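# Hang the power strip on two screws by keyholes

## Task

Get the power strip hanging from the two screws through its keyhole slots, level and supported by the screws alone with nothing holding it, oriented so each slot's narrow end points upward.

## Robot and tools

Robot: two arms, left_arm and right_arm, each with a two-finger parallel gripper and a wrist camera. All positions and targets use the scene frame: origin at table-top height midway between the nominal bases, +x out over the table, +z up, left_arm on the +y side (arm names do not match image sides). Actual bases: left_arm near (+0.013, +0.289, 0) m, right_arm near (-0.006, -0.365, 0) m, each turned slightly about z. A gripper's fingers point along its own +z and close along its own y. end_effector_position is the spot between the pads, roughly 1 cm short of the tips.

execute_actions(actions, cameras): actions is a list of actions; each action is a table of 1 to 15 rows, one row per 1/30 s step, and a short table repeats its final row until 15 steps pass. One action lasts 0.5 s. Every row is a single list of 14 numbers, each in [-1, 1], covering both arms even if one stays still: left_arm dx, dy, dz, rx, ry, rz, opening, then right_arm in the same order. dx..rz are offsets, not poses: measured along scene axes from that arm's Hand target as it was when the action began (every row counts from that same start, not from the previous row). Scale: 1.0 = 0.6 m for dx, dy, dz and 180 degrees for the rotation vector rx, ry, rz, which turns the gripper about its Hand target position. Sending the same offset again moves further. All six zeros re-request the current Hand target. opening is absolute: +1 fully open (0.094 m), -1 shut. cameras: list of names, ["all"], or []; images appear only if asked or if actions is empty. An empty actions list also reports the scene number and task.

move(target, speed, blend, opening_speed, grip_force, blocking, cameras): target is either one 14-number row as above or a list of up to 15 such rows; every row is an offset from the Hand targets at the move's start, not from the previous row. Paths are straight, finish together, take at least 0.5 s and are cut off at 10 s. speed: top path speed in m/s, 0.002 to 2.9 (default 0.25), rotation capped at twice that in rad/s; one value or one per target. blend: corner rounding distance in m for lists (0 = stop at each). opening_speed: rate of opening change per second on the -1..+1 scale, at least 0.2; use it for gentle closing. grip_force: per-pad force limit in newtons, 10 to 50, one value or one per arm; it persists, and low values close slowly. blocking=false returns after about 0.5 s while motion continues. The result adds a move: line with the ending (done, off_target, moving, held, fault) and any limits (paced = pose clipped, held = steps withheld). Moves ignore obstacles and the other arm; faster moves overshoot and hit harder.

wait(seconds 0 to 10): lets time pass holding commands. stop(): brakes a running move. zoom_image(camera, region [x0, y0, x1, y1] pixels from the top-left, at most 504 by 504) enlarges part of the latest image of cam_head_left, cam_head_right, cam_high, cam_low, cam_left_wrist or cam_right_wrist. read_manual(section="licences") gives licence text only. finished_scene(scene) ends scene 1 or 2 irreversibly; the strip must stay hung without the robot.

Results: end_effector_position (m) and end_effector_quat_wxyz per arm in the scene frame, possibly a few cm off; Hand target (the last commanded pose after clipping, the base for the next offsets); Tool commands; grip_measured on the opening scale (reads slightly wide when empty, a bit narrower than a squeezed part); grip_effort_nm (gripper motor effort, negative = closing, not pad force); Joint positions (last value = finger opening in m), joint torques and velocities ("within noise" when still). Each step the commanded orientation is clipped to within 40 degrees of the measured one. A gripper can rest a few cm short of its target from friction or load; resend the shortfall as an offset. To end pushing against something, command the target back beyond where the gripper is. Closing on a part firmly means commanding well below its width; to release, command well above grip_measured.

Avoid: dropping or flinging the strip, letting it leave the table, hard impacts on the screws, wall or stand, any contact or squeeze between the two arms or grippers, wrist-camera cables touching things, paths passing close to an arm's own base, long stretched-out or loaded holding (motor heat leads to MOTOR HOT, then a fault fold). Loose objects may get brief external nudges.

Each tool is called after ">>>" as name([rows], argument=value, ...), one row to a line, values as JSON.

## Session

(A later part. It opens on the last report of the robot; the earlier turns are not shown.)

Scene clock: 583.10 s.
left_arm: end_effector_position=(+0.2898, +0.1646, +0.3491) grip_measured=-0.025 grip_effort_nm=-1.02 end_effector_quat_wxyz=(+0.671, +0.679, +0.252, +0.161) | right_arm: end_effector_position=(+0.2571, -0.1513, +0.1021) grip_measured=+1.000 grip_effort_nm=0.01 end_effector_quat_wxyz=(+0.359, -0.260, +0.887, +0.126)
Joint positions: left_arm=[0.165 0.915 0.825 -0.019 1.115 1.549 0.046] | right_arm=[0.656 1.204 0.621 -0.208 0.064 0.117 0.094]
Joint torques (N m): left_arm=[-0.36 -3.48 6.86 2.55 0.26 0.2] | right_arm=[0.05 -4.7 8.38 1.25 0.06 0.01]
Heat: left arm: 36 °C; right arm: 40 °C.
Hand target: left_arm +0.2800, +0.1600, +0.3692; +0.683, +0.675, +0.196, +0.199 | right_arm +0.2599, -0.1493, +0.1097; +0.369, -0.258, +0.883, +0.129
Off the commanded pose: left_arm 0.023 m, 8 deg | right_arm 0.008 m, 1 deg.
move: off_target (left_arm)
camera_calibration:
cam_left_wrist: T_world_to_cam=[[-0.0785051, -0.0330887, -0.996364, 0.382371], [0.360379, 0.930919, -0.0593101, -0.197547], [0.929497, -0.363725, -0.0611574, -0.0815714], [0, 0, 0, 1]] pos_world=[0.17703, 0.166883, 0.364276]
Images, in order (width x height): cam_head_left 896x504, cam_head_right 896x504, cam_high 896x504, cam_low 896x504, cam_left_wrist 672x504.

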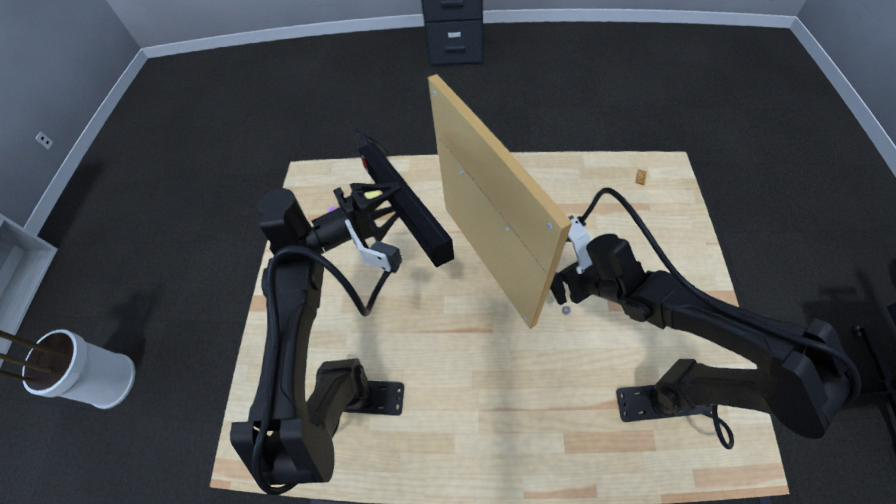

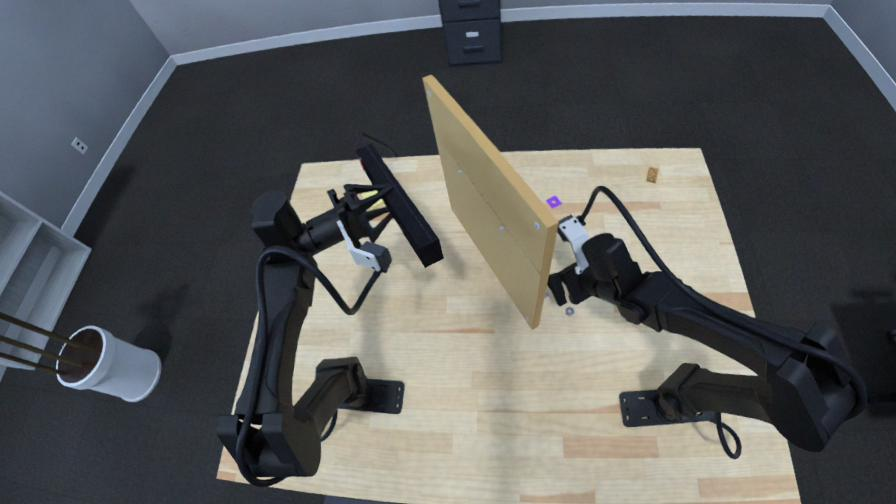

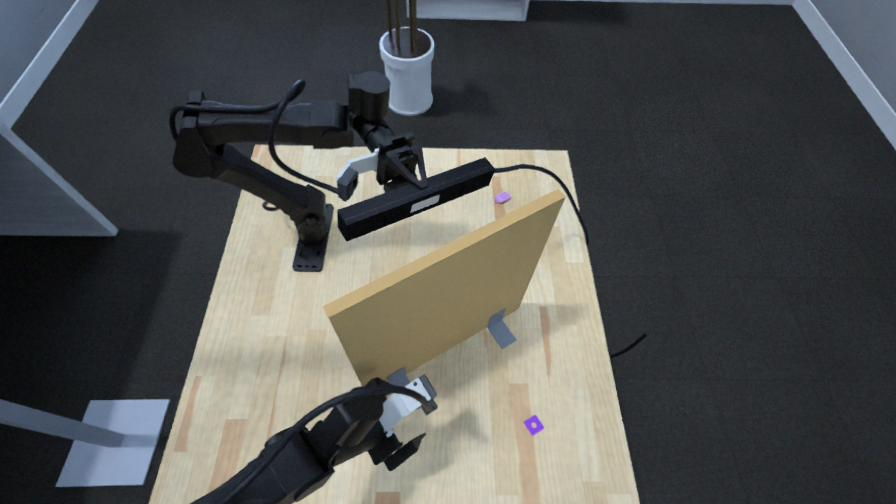

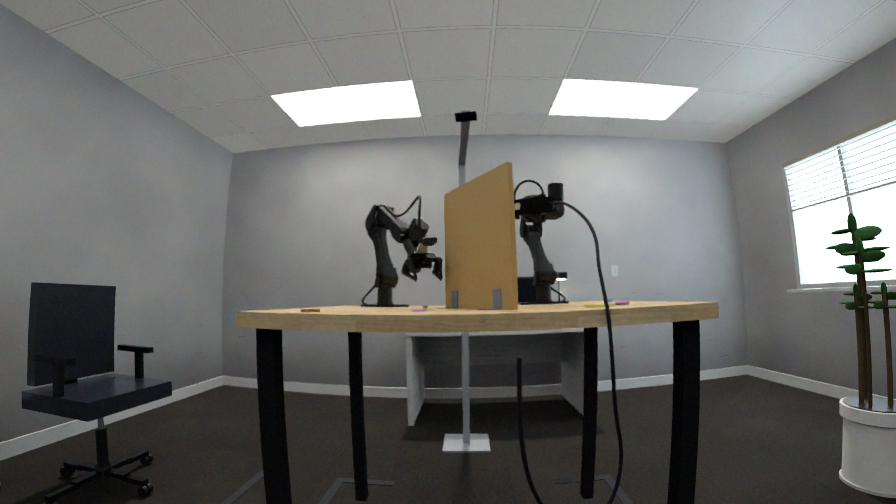

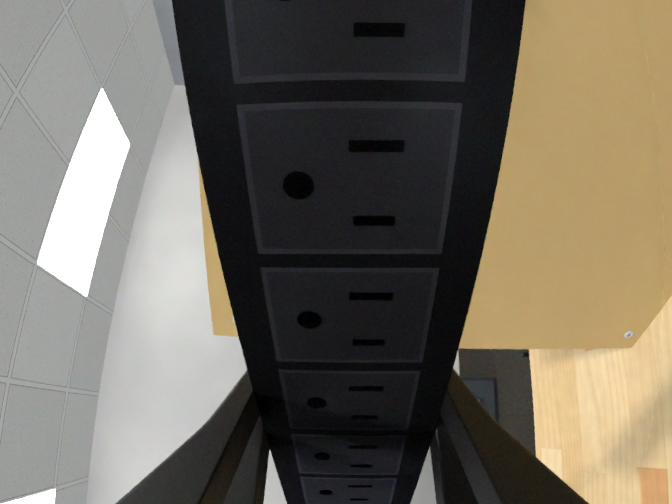

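>>> move([
  [0.0, 0.0, 0.01, -0.269, 0.422, 0, -0.4, 0, 0, 0, 0, 0, 0, 1],
  [0.0, -0.0, 0.01, -0.527, 0.827, 0, -0.4, 0, 0, 0, 0, 0, 0, 1],
], speed=0.25, blend=[0.03, 0], cameras=["cam_head_left","cam_head_right","cam_left_wrist","cam_high","cam_low"])

Scene clock: 594.77 s.
left_arm: end_effector_position=(+0.2921, +0.1671, +0.3497) grip_measured=-0.025 grip_effort_nm=-1.02 end_effector_quat_wxyz=(+0.215, -0.214, +0.695, -0.652) | right_arm: end_effector_position=(+0.2571, -0.1513, +0.1021) grip_measured=+1.000 grip_effort_nm=0.01 end_effector_quat_wxyz=(+0.359, -0.260, +0.887, +0.126)
Joint positions: left_arm=[0.165 0.91 0.836 -0.048 1.088 -1.441 0.046] | right_arm=[0.656 1.204 0.621 -0.208 0.064 0.117 0.094]
Joint torques (N m): left_arm=[-0.39 -2.48 10.67 1.82 0.5 -0.3] | right_arm=[0.03 -4.7 8.39 1.26 0.06 0]
Heat: left arm: 36 °C; right arm: 40 °C.
Hand target: left_arm +0.2800, +0.1600, +0.3752; +0.218, -0.179, +0.689, -0.668 | right_arm +0.2599, -0.1493, +0.1097; +0.369, -0.258, +0.883, +0.129
Off the commanded pose: left_arm 0.029 m, 4 deg | right_arm 0.008 m, 1 deg.
move: off_target (left_arm)
camera_calibration:
cam_left_wrist: T_world_to_cam=[[0.00510536, -0.104722, 0.994488, -0.325492], [-0.999927, -0.011417, 0.00393105, 0.332105], [0.0109424, -0.994436, -0.104772, 0.306231], [0, 0, 0, 1]] pos_world=[0.330391, 0.274233, 0.354477]
Images, in order (width x height): cam_head_left 896x504, cam_head_right 896x504, cam_high 896x504, cam_low 896x504, cam_left_wrist 672x504.

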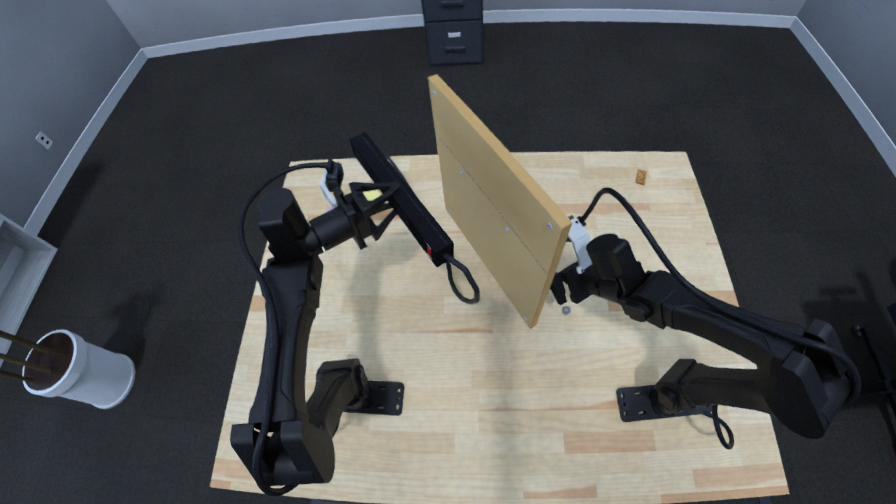

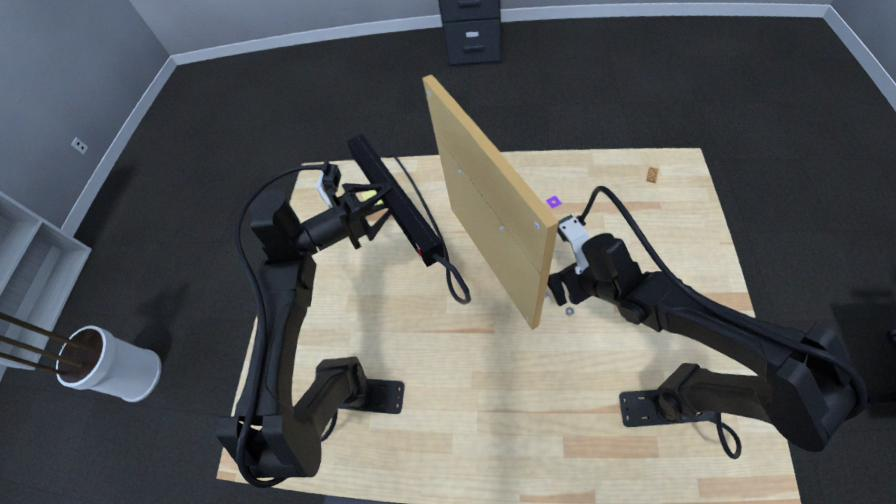

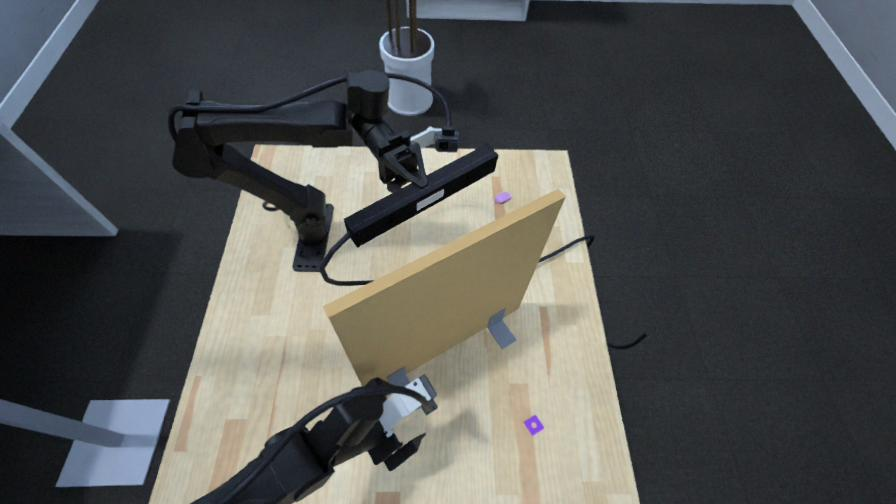

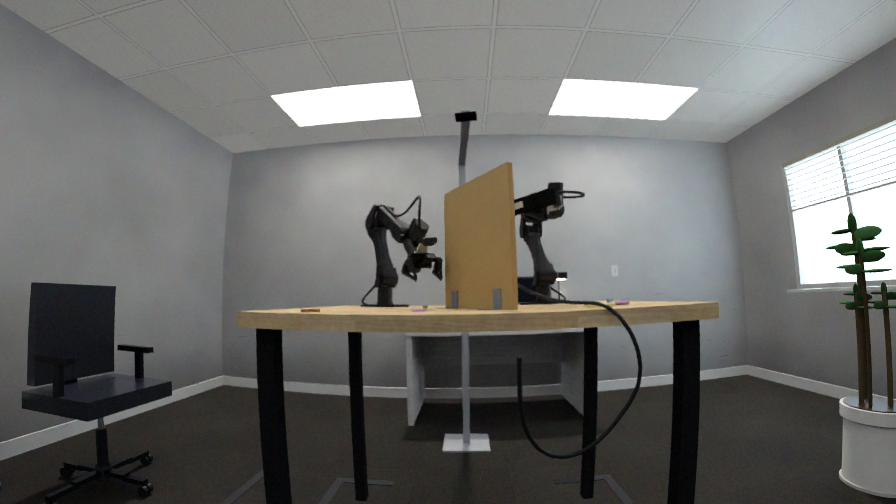

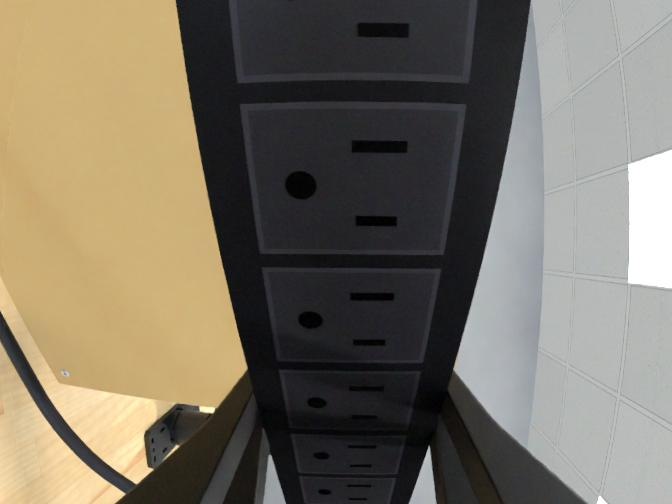

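>>> move(target=[-0.01, -0.025, 0.09, 0, 0, 0, -0.4, 0, 0, 0, 0, 0, 0, 1], speed=0.2, cameras=["cam_head_left","cam_head_right","cam_left_wrist","cam_high"])

>>> zoom_image(camera="cam_left_wrist", region=[0, 0, 504, 504])

>>> zoom_image(camera="cam_high", region=[320, 100, 520, 260])

Scene clock: 605.03 s.
left_arm: end_effector_position=(+0.2855, +0.1515, +0.4082) grip_measured=-0.025 grip_effort_nm=-1.02 end_effector_quat_wxyz=(+0.220, -0.202, +0.694, -0.655) | right_arm: end_effector_position=(+0.2571, -0.1513, +0.1021) grip_measured=+1.000 grip_effort_nm=0.01 end_effector_quat_wxyz=(+0.359, -0.260, +0.887, +0.126)
Joint positions: left_arm=[0.084 0.94 1.067 -0.211 1.018 -1.458 0.046] | right_arm=[0.656 1.204 0.621 -0.208 0.064 0.117 0.094]
Joint torques (N m): left_arm=[-0.61 -1.76 10.61 1.65 0.34 -0.24] | right_arm=[0.05 -4.68 8.39 1.26 0.06 0]
Heat: left arm: 36 °C; right arm: 40 °C.
Hand target: left_arm +0.2741, +0.1450, +0.4292; +0.218, -0.179, +0.689, -0.668 | right_arm +0.2599, -0.1493, +0.1097; +0.369, -0.258, +0.883, +0.129
Off the commanded pose: left_arm 0.025 m, 3 deg | right_arm 0.008 m, 1 deg.
move: off_target (left_arm)
camera_calibration:
cam_left_wrist: T_world_to_cam=[[-0.0187346, -0.105684, 0.994223, -0.378216], [-0.999819, -0.00125147, -0.0189731, 0.332819], [0.00324938, -0.994399, -0.105641, 0.299463], [0, 0, 0, 1]] pos_world=[0.324701, 0.258231, 0.413981]
Images, in order (width x height): cam_head_left 896x504, cam_head_right 896x504, cam_high 896x504, cam_left_wrist 672x504.

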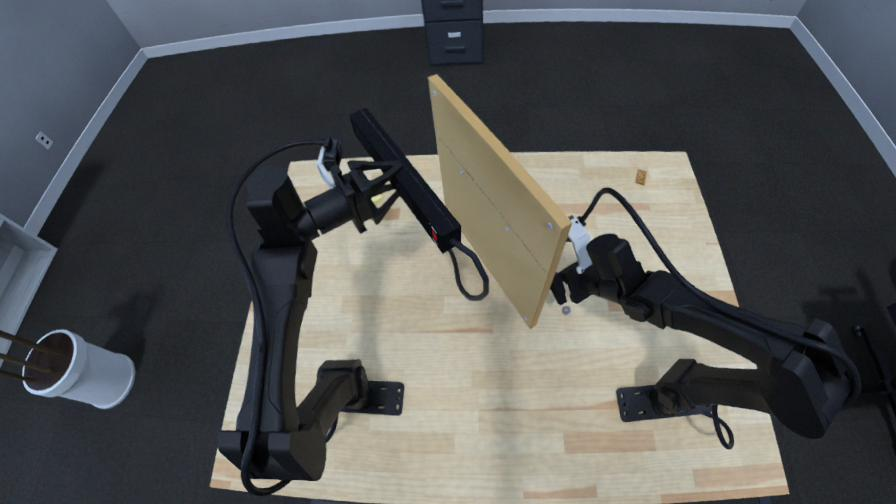

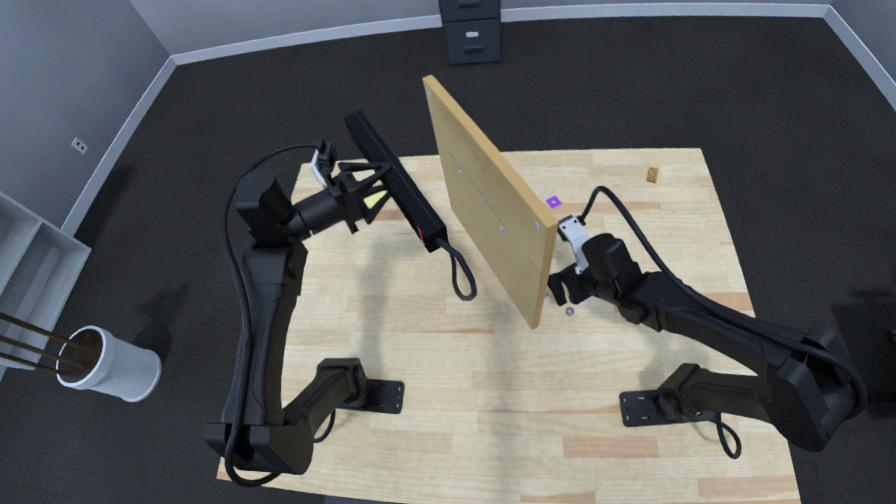

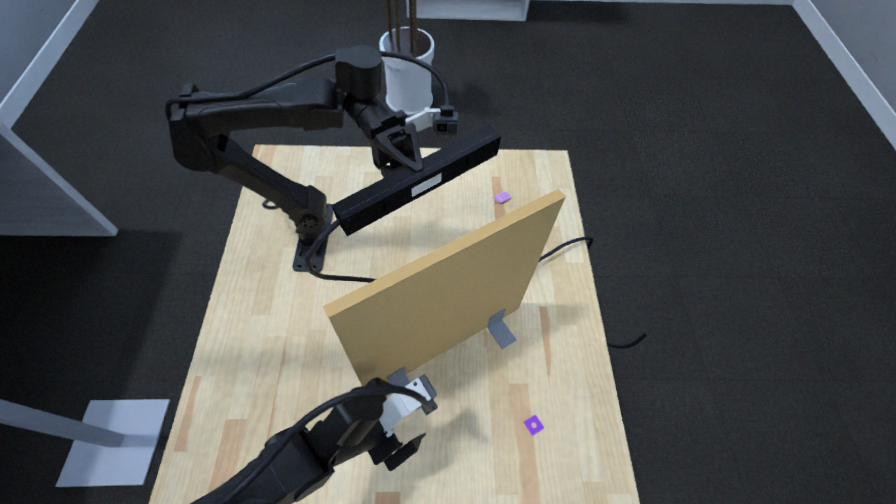

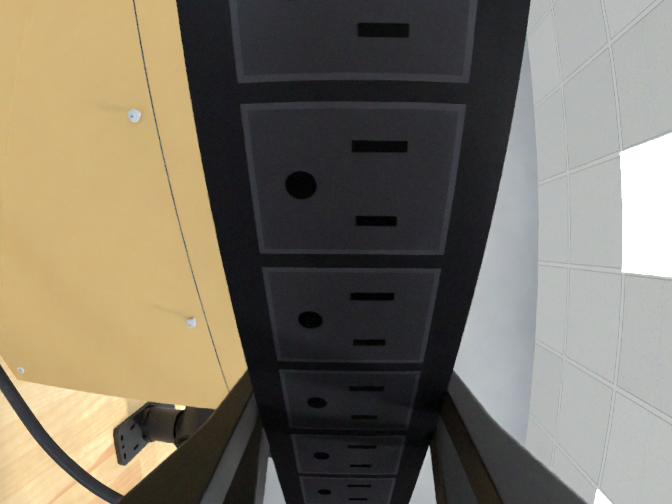

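Scaled by 1.000.

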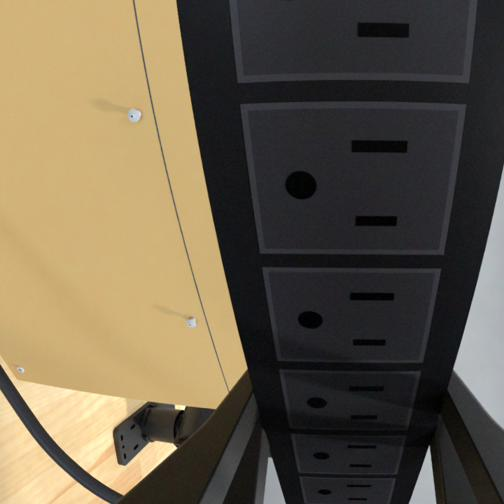

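Scaled by 2.520 from the camera's 896x504 image, which has a finer 1280x720 frame.

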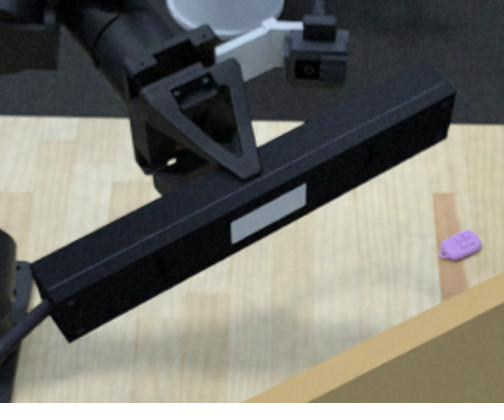

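>>> move(target=[0.022, -0.105, -0.08, -0.0234, 0.0085, -0.0184, -0.4, 0, 0, 0, 0, 0, 0, 1], speed=0.12, cameras=["cam_head_left","cam_left_wrist"])

>>> zoom_image(camera="cam_left_wrist", region=[0, 0, 504, 504])

>>> zoom_image(camera="cam_head_left", region=[320, 60, 600, 340])

Scene clock: 686.83 s.
left_arm: end_effector_position=(+0.2953, +0.0875, +0.3697) grip_measured=-0.025 grip_effort_nm=-1.02 end_effector_quat_wxyz=(+0.188, -0.195, +0.682, -0.679) | right_arm: end_effector_position=(+0.2571, -0.1513, +0.1021) grip_measured=+1.000 grip_effort_nm=0.00 end_effector_quat_wxyz=(+0.359, -0.260, +0.887, +0.126)
Joint positions: left_arm=[-0.224 0.984 0.877 0.096 0.77 -1.572 0.046] | right_arm=[0.656 1.204 0.621 -0.208 0.064 0.117 0.094]
Joint torques (N m): left_arm=[-0.99 -2.47 6.75 2.33 0.25 -0.28] | right_arm=[0.03 -4.7 8.39 1.26 0.06 0.01]
Heat: left arm: 39 °C; right arm: 40 °C.
Hand target: left_arm +0.2873, +0.0820, +0.3811; +0.183, -0.176, +0.671, -0.696 | right_arm +0.2599, -0.1493, +0.1097; +0.369, -0.258, +0.883, +0.129
Off the commanded pose: left_arm 0.015 m, 3 deg | right_arm 0.008 m, 1 deg.
move: off_target (left_arm)
camera_calibration:
cam_left_wrist: T_world_to_cam=[[-0.00258872, -0.047932, 0.998847, -0.35799], [-0.998433, 0.0559548, 0.0000974803, 0.329442], [-0.055895, -0.997282, -0.0480018, 0.228159], [0, 0, 0, 1]] pos_world=[0.340752, 0.191946, 0.368498]
Images, in order (width x height): cam_head_left 896x504, cam_left_wrist 672x504.

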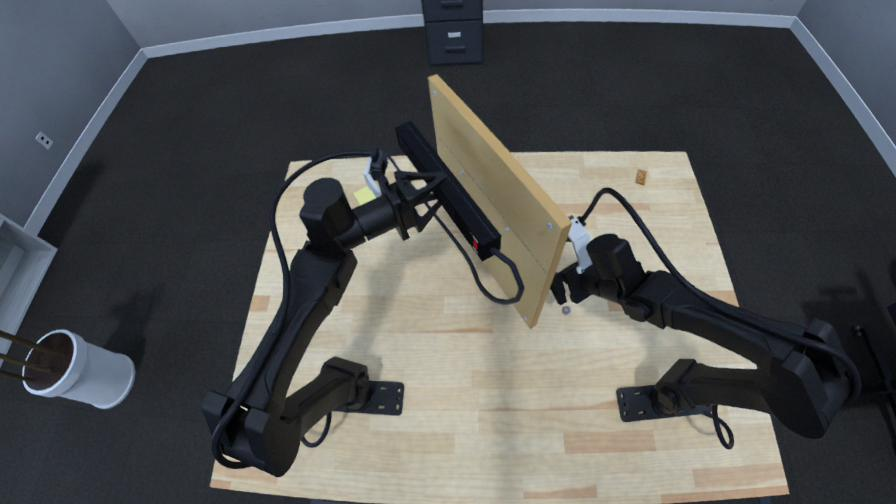

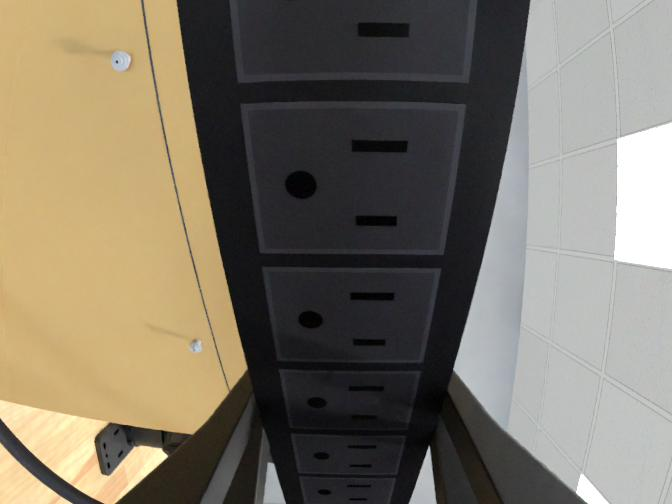

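Scaled by 1.000.

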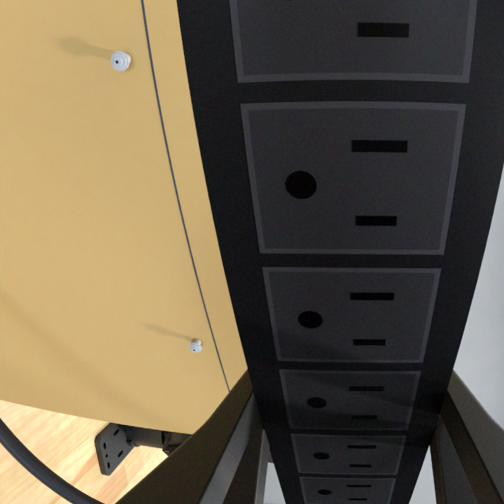

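Scaled by 1.800 from the camera's 896x504 image, which has a finer 1280x720 frame.

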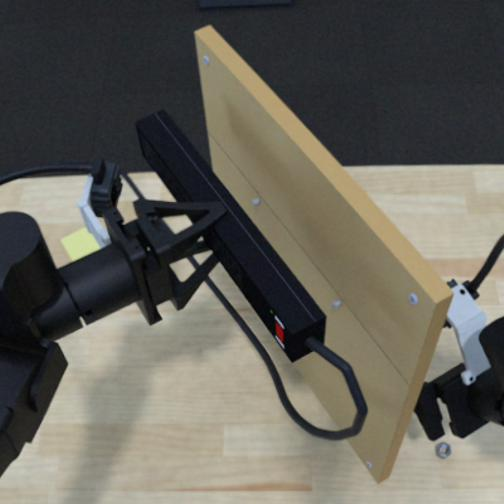

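>>> move(target=[0.0307, -0.039, -0.058, 0.0014, -0.0024, -0.0133, -0.4, 0, 0, 0, 0, 0, 0, 1], speed=0.1, cameras=["cam_head_left","cam_left_wrist"])

>>> zoom_image(camera="cam_left_wrist", region=[0, 0, 504, 504])

>>> zoom_image(camera="cam_head_left", region=[320, 60, 600, 340])

Scene clock: 718.97 s.
left_arm: end_effector_position=(+0.3133, +0.0640, +0.3349) grip_measured=-0.025 grip_effort_nm=-1.02 end_effector_quat_wxyz=(+0.173, -0.180, +0.687, -0.683) | right_arm: end_effector_position=(+0.2571, -0.1513, +0.1021) grip_measured=+1.000 grip_effort_nm=0.01 end_effector_quat_wxyz=(+0.359, -0.260, +0.887, +0.126)
Joint positions: left_arm=[-0.281 1.105 0.796 0.299 0.757 -1.572 0.046] | right_arm=[0.656 1.204 0.621 -0.208 0.064 0.117 0.094]
Joint torques (N m): left_arm=[-0.96 -3.08 6.91 2.36 0.2 -0.18] | right_arm=[0.03 -4.71 8.38 1.25 0.06 0]
Heat: left arm: 40 °C; right arm: 40 °C.
Hand target: left_arm +0.3058, +0.0587, +0.3464; +0.171, -0.159, +0.676, -0.699 | right_arm +0.2599, -0.1493, +0.1097; +0.369, -0.258, +0.883, +0.129
Off the commanded pose: left_arm 0.015 m, 3 deg | right_arm 0.008 m, 1 deg.
move: off_target (left_arm)
camera_calibration:
cam_left_wrist: T_world_to_cam=[[-0.00511402, -0.0478294, 0.998842, -0.323497], [-0.994977, 0.100108, -0.000300553, 0.344881], [-0.099978, -0.993826, -0.0481011, 0.217683], [0, 0, 0, 1]] pos_world=[0.363257, 0.166341, 0.333697]
Images, in order (width x height): cam_head_left 896x504, cam_left_wrist 672x504.

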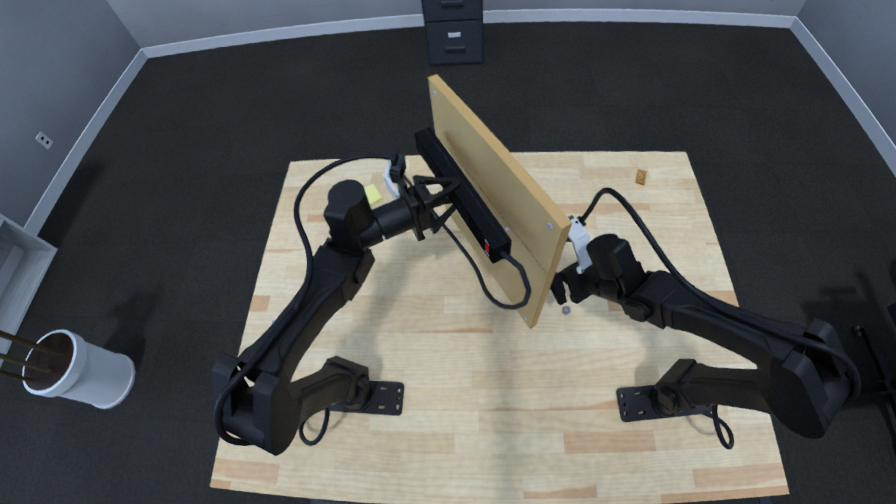

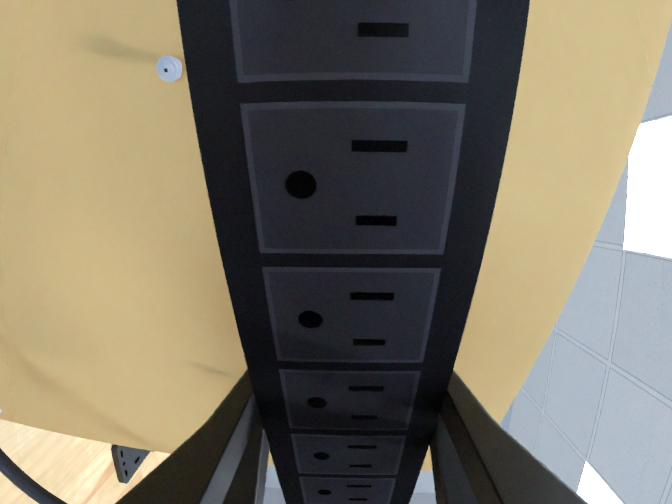

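Scaled by 1.000.

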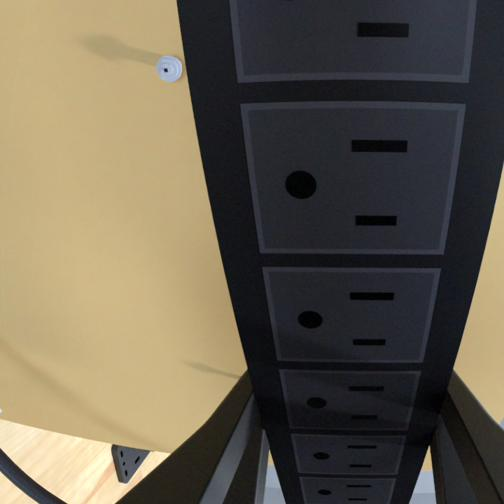

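Scaled by 1.800 from the camera's 896x504 image, which has a finer 1280x720 frame.

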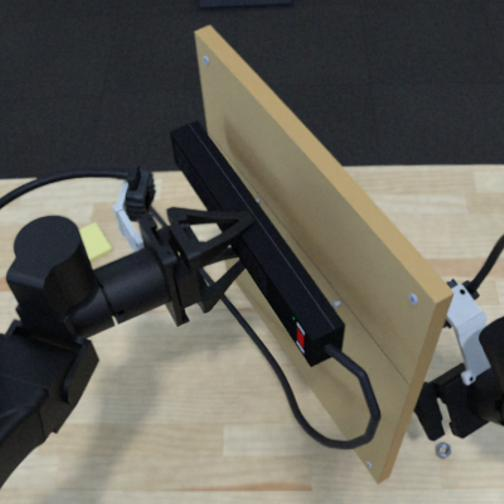

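>>> move(target=[0, 0, -0.0767, -0.0015, 0.0028, 0, -0.4, 0, 0, 0, 0, 0, 0, 1], speed=0.1, cameras=["cam_head_left","cam_head_right","cam_left_wrist"])

>>> zoom_image(camera="cam_head_right", region=[320, 60, 600, 340])

>>> zoom_image(camera="cam_left_wrist", region=[0, 0, 504, 504])

Scene clock: 775.57 s.
left_arm: end_effector_position=(+0.3128, +0.0642, +0.2903) grip_measured=-0.025 grip_effort_nm=-1.02 end_effector_quat_wxyz=(+0.171, -0.182, +0.685, -0.684) | right_arm: end_effector_position=(+0.2571, -0.1513, +0.1021) grip_measured=+1.000 grip_effort_nm=0.01 end_effector_quat_wxyz=(+0.359, -0.260, +0.887, +0.126)
Joint positions: left_arm=[-0.281 1.138 0.63 0.501 0.757 -1.581 0.046] | right_arm=[0.656 1.204 0.621 -0.208 0.064 0.117 0.094]
Joint torques (N m): left_arm=[-0.88 -3.1 6.63 2.39 0.19 -0.17] | right_arm=[0.03 -4.68 8.4 1.26 0.06 0.01]
Heat: left arm: 43 °C; right arm: 40 °C.
Hand target: left_arm +0.3058, +0.0587, +0.3004; +0.168, -0.162, +0.675, -0.700 | right_arm +0.2599, -0.1493, +0.1097; +0.369, -0.258, +0.883, +0.129
Off the commanded pose: left_arm 0.013 m, 3 deg | right_arm 0.008 m, 1 deg.
move: off_target (left_arm)
camera_calibration:
cam_left_wrist: T_world_to_cam=[[-0.00143175, -0.042276, 0.999105, -0.280596], [-0.994985, 0.0999826, 0.0028048, 0.343485], [-0.100012, -0.994091, -0.0422071, 0.213904], [0, 0, 0, 1]] pos_world=[0.362753, 0.166435, 0.288409]
Images, in order (width x height): cam_head_left 896x504, cam_head_right 896x504, cam_left_wrist 672x504.

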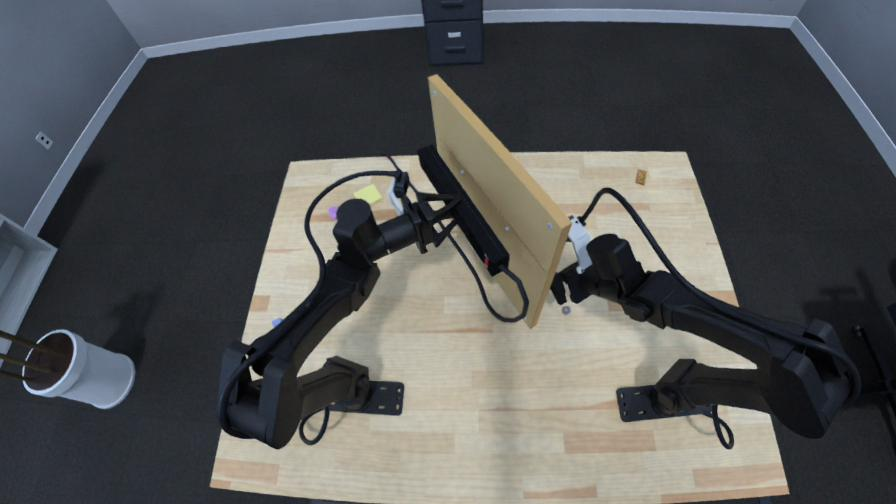

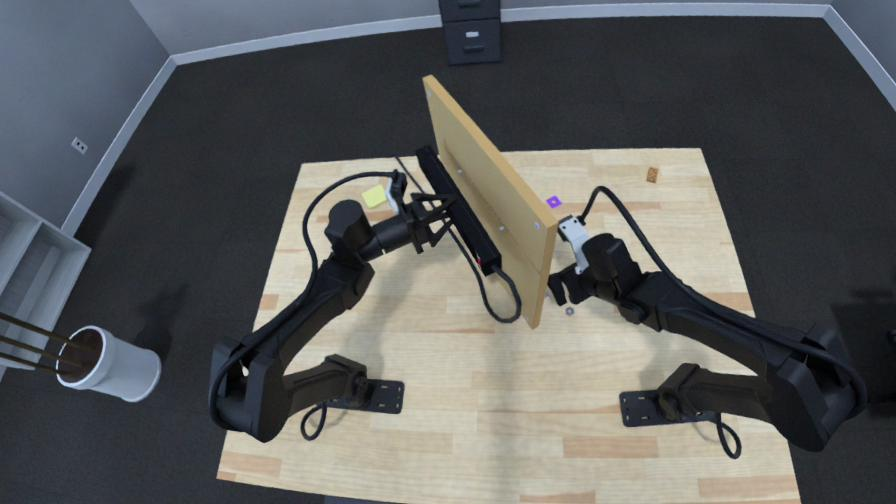

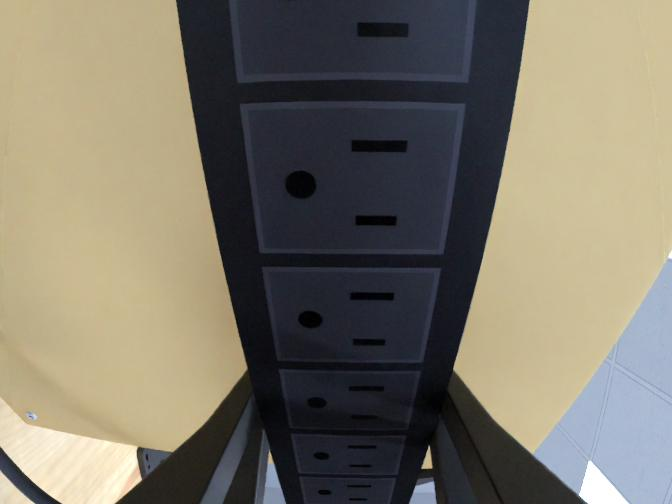

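Scaled by 1.800 from the camera's 896x504 image, which has a finer 1280x720 frame.

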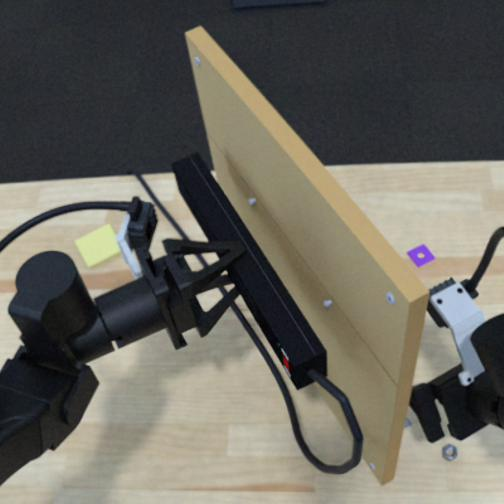

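Scaled by 1.000.

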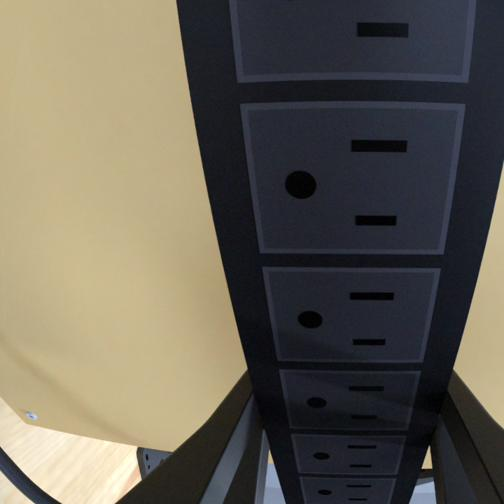

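>>> move(target=[0.0207, -0.0361, 0, 0, 0, 0, -0.4, 0, 0, 0, 0, 0, 0, 1], speed=0.04, cameras=[])

Scene clock: 786.57 s.
left_arm: end_effector_position=(+0.3189, +0.0441, +0.2686) grip_measured=-0.025 grip_effort_nm=-1.02 end_effector_quat_wxyz=(+0.155, -0.193, +0.696, -0.674) | right_arm: end_effector_position=(+0.2571, -0.1513, +0.1021) grip_measured=+1.000 grip_effort_nm=0.01 end_effector_quat_wxyz=(+0.359, -0.260, +0.887, +0.126)
Joint positions: left_arm=[-0.35 1.219 0.63 0.534 0.696 -1.581 0.046] | right_arm=[0.656 1.204 0.621 -0.208 0.064 0.117 0.094]
Joint torques (N m): left_arm=[-0.8 -3.64 10.71 2.4 0.19 -0.19] | right_arm=[0.05 -4.68 8.38 1.25 0.06 0.01]
Heat: left arm: 44 °C; right arm: 40 °C.
Hand target: left_arm +0.3182, +0.0370, +0.3005; +0.168, -0.162, +0.675, -0.700 | right_arm +0.2599, -0.1493, +0.1097; +0.369, -0.258, +0.883, +0.129
Off the commanded pose: left_arm 0.033 m, 5 deg | right_arm 0.008 m, 1 deg.
move: off_target (left_arm)
No camera images: "cameras" was empty.

>>> move([
  [-0.028, 0.0575, -0.0425, 0, 0, 0, -0.4, 0, 0, 0, 0, 0, 0, 1],
  [-0.0098, 0.0257, 0.0292, 0, 0, 0, -0.4, 0, 0, 0, 0, 0, 0, 1],
], speed=0.06, blend=[0.005, 0], cameras=[])

Scene clock: 812.00 s.
left_arm: end_effector_position=(+0.3166, +0.0579, +0.2851) grip_measured=-0.025 grip_effort_nm=-1.02 end_effector_quat_wxyz=(+0.156, -0.193, +0.692, -0.678) | right_arm: end_effector_position=(+0.2571, -0.1513, +0.1021) grip_measured=+1.000 grip_effort_nm=0.01 end_effector_quat_wxyz=(+0.359, -0.260, +0.887, +0.126)
Joint positions: left_arm=[-0.298 1.166 0.654 0.469 0.747 -1.588 0.046] | right_arm=[0.656 1.204 0.621 -0.208 0.064 0.117 0.094]
Joint torques (N m): left_arm=[-0.91 -4.44 11.26 2.08 0.12 -0.16] | right_arm=[0.03 -4.7 8.39 1.26 0.06 0]
Heat: left arm: 47 °C; right arm: 39 °C.
Hand target: left_arm +0.3122, +0.0524, +0.3178; +0.168, -0.162, +0.675, -0.700 | right_arm +0.2599, -0.1493, +0.1097; +0.369, -0.258, +0.883, +0.129
Off the commanded pose: left_arm 0.034 m, 5 deg | right_arm 0.008 m, 1 deg.
move: off_target (left_arm)
No camera images: "cameras" was empty.

>>> move(target=[0, 0, 0.004, -0.0045, -0.0126, 0, -0.4, 0, 0, 0, 0, 0, 0, 1], speed=0.06, cameras=["cam_head_left","cam_head_right"])

>>> zoom_image(camera="cam_head_left", region=[400, 120, 550, 300])

>>> zoom_image(camera="cam_head_right", region=[400, 120, 550, 300])

Scene clock: 824.30 s.
left_arm: end_effector_position=(+0.3168, +0.0579, +0.2930) grip_measured=-0.025 grip_effort_nm=-1.02 end_effector_quat_wxyz=(+0.168, -0.181, +0.684, -0.686) | right_arm: end_effector_position=(+0.2571, -0.1513, +0.1021) grip_measured=+1.000 grip_effort_nm=0.01 end_effector_quat_wxyz=(+0.359, -0.260, +0.887, +0.126)
Joint positions: left_arm=[-0.298 1.166 0.654 0.509 0.747 -1.588 0.046] | right_arm=[0.656 1.204 0.621 -0.208 0.064 0.117 0.094]
Joint torques (N m): left_arm=[-0.83 -3.78 9.48 2.32 0.15 -0.13] | right_arm=[0.03 -4.7 8.38 1.26 0.06 0.01]
Heat: left arm: 46 °C; right arm: 39 °C.
Hand target: left_arm +0.3123, +0.0524, +0.3202; +0.180, -0.149, +0.666, -0.708 | right_arm +0.2599, -0.1493, +0.1097; +0.369, -0.258, +0.883, +0.129
Off the commanded pose: left_arm 0.028 m, 5 deg | right_arm 0.008 m, 1 deg.
move: off_target (left_arm)
Images, in order (width x height): cam_head_left 896x504, cam_head_right 896x504.

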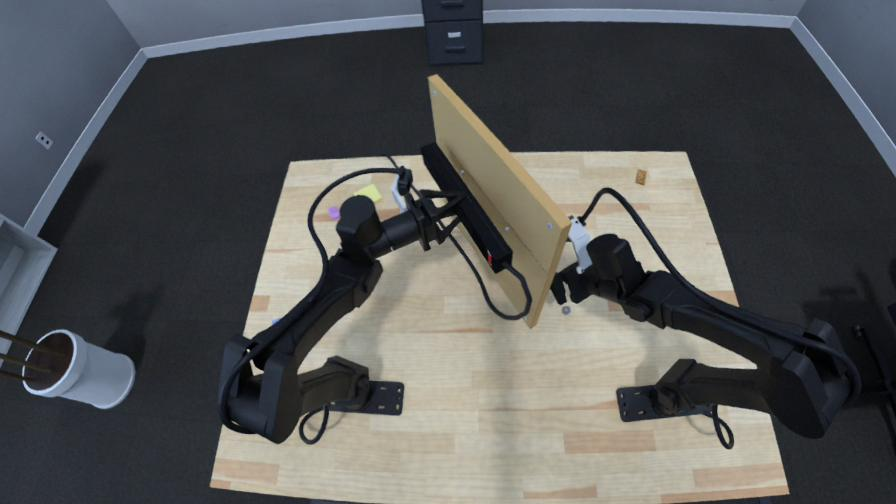

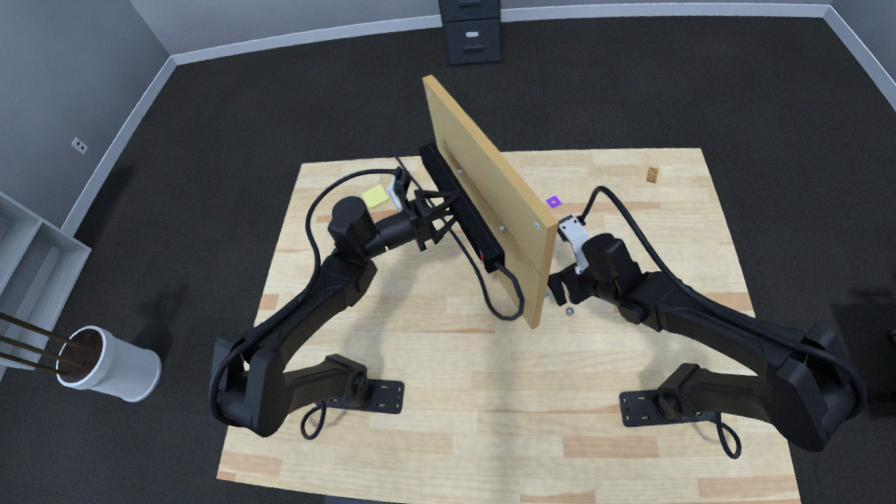

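Scaled by 2.800 from the camera's 896x504 image, which has a finer 1280x720 frame.

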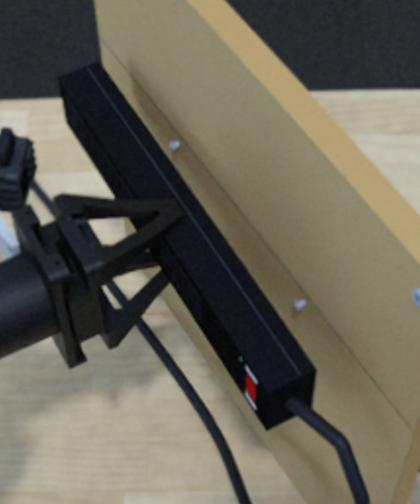

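Scaled by 2.800 from the camera's 896x504 image, which has a finer 1280x720 frame.

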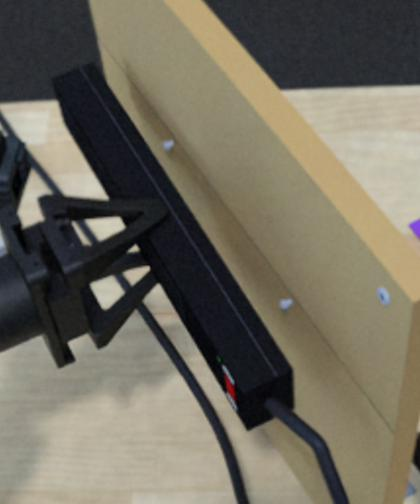

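>>> zoom_image(camera="cam_head_left", region=[410, 130, 480, 200])

>>> zoom_image(camera="cam_head_left", region=[470, 210, 540, 280])

Scaled by 7.200 from the camera's 896x504 image, which has a finer 1280x720 frame.

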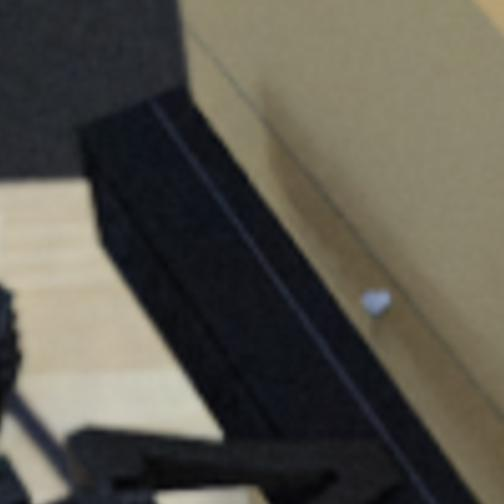

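Scaled by 7.200 from the camera's 896x504 image, which has a finer 1280x720 frame.

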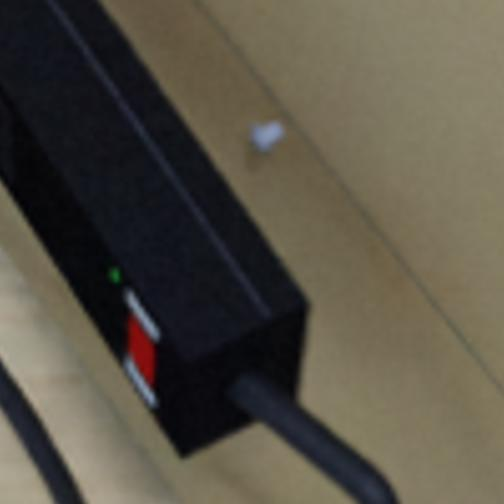

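>>> zoom_image(camera="cam_head_right", region=[410, 130, 480, 200])

>>> zoom_image(camera="cam_head_right", region=[465, 210, 535, 280])

Scaled by 7.200 from the camera's 896x504 image, which has a finer 1280x720 frame.

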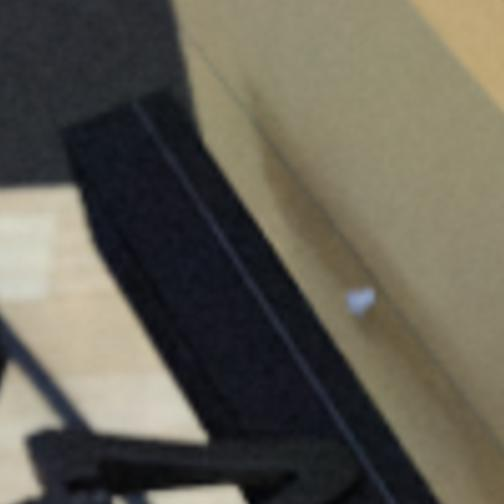

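Scaled by 7.200 from the camera's 896x504 image, which has a finer 1280x720 frame.

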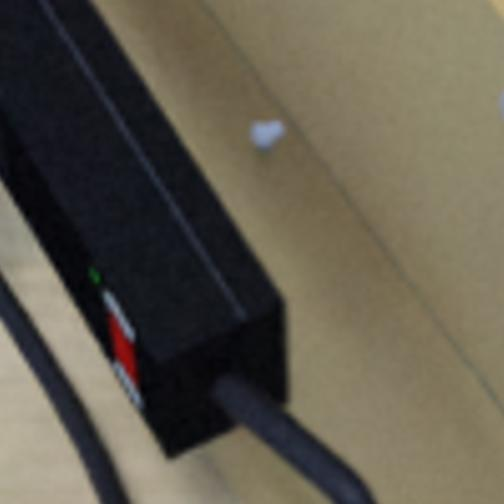

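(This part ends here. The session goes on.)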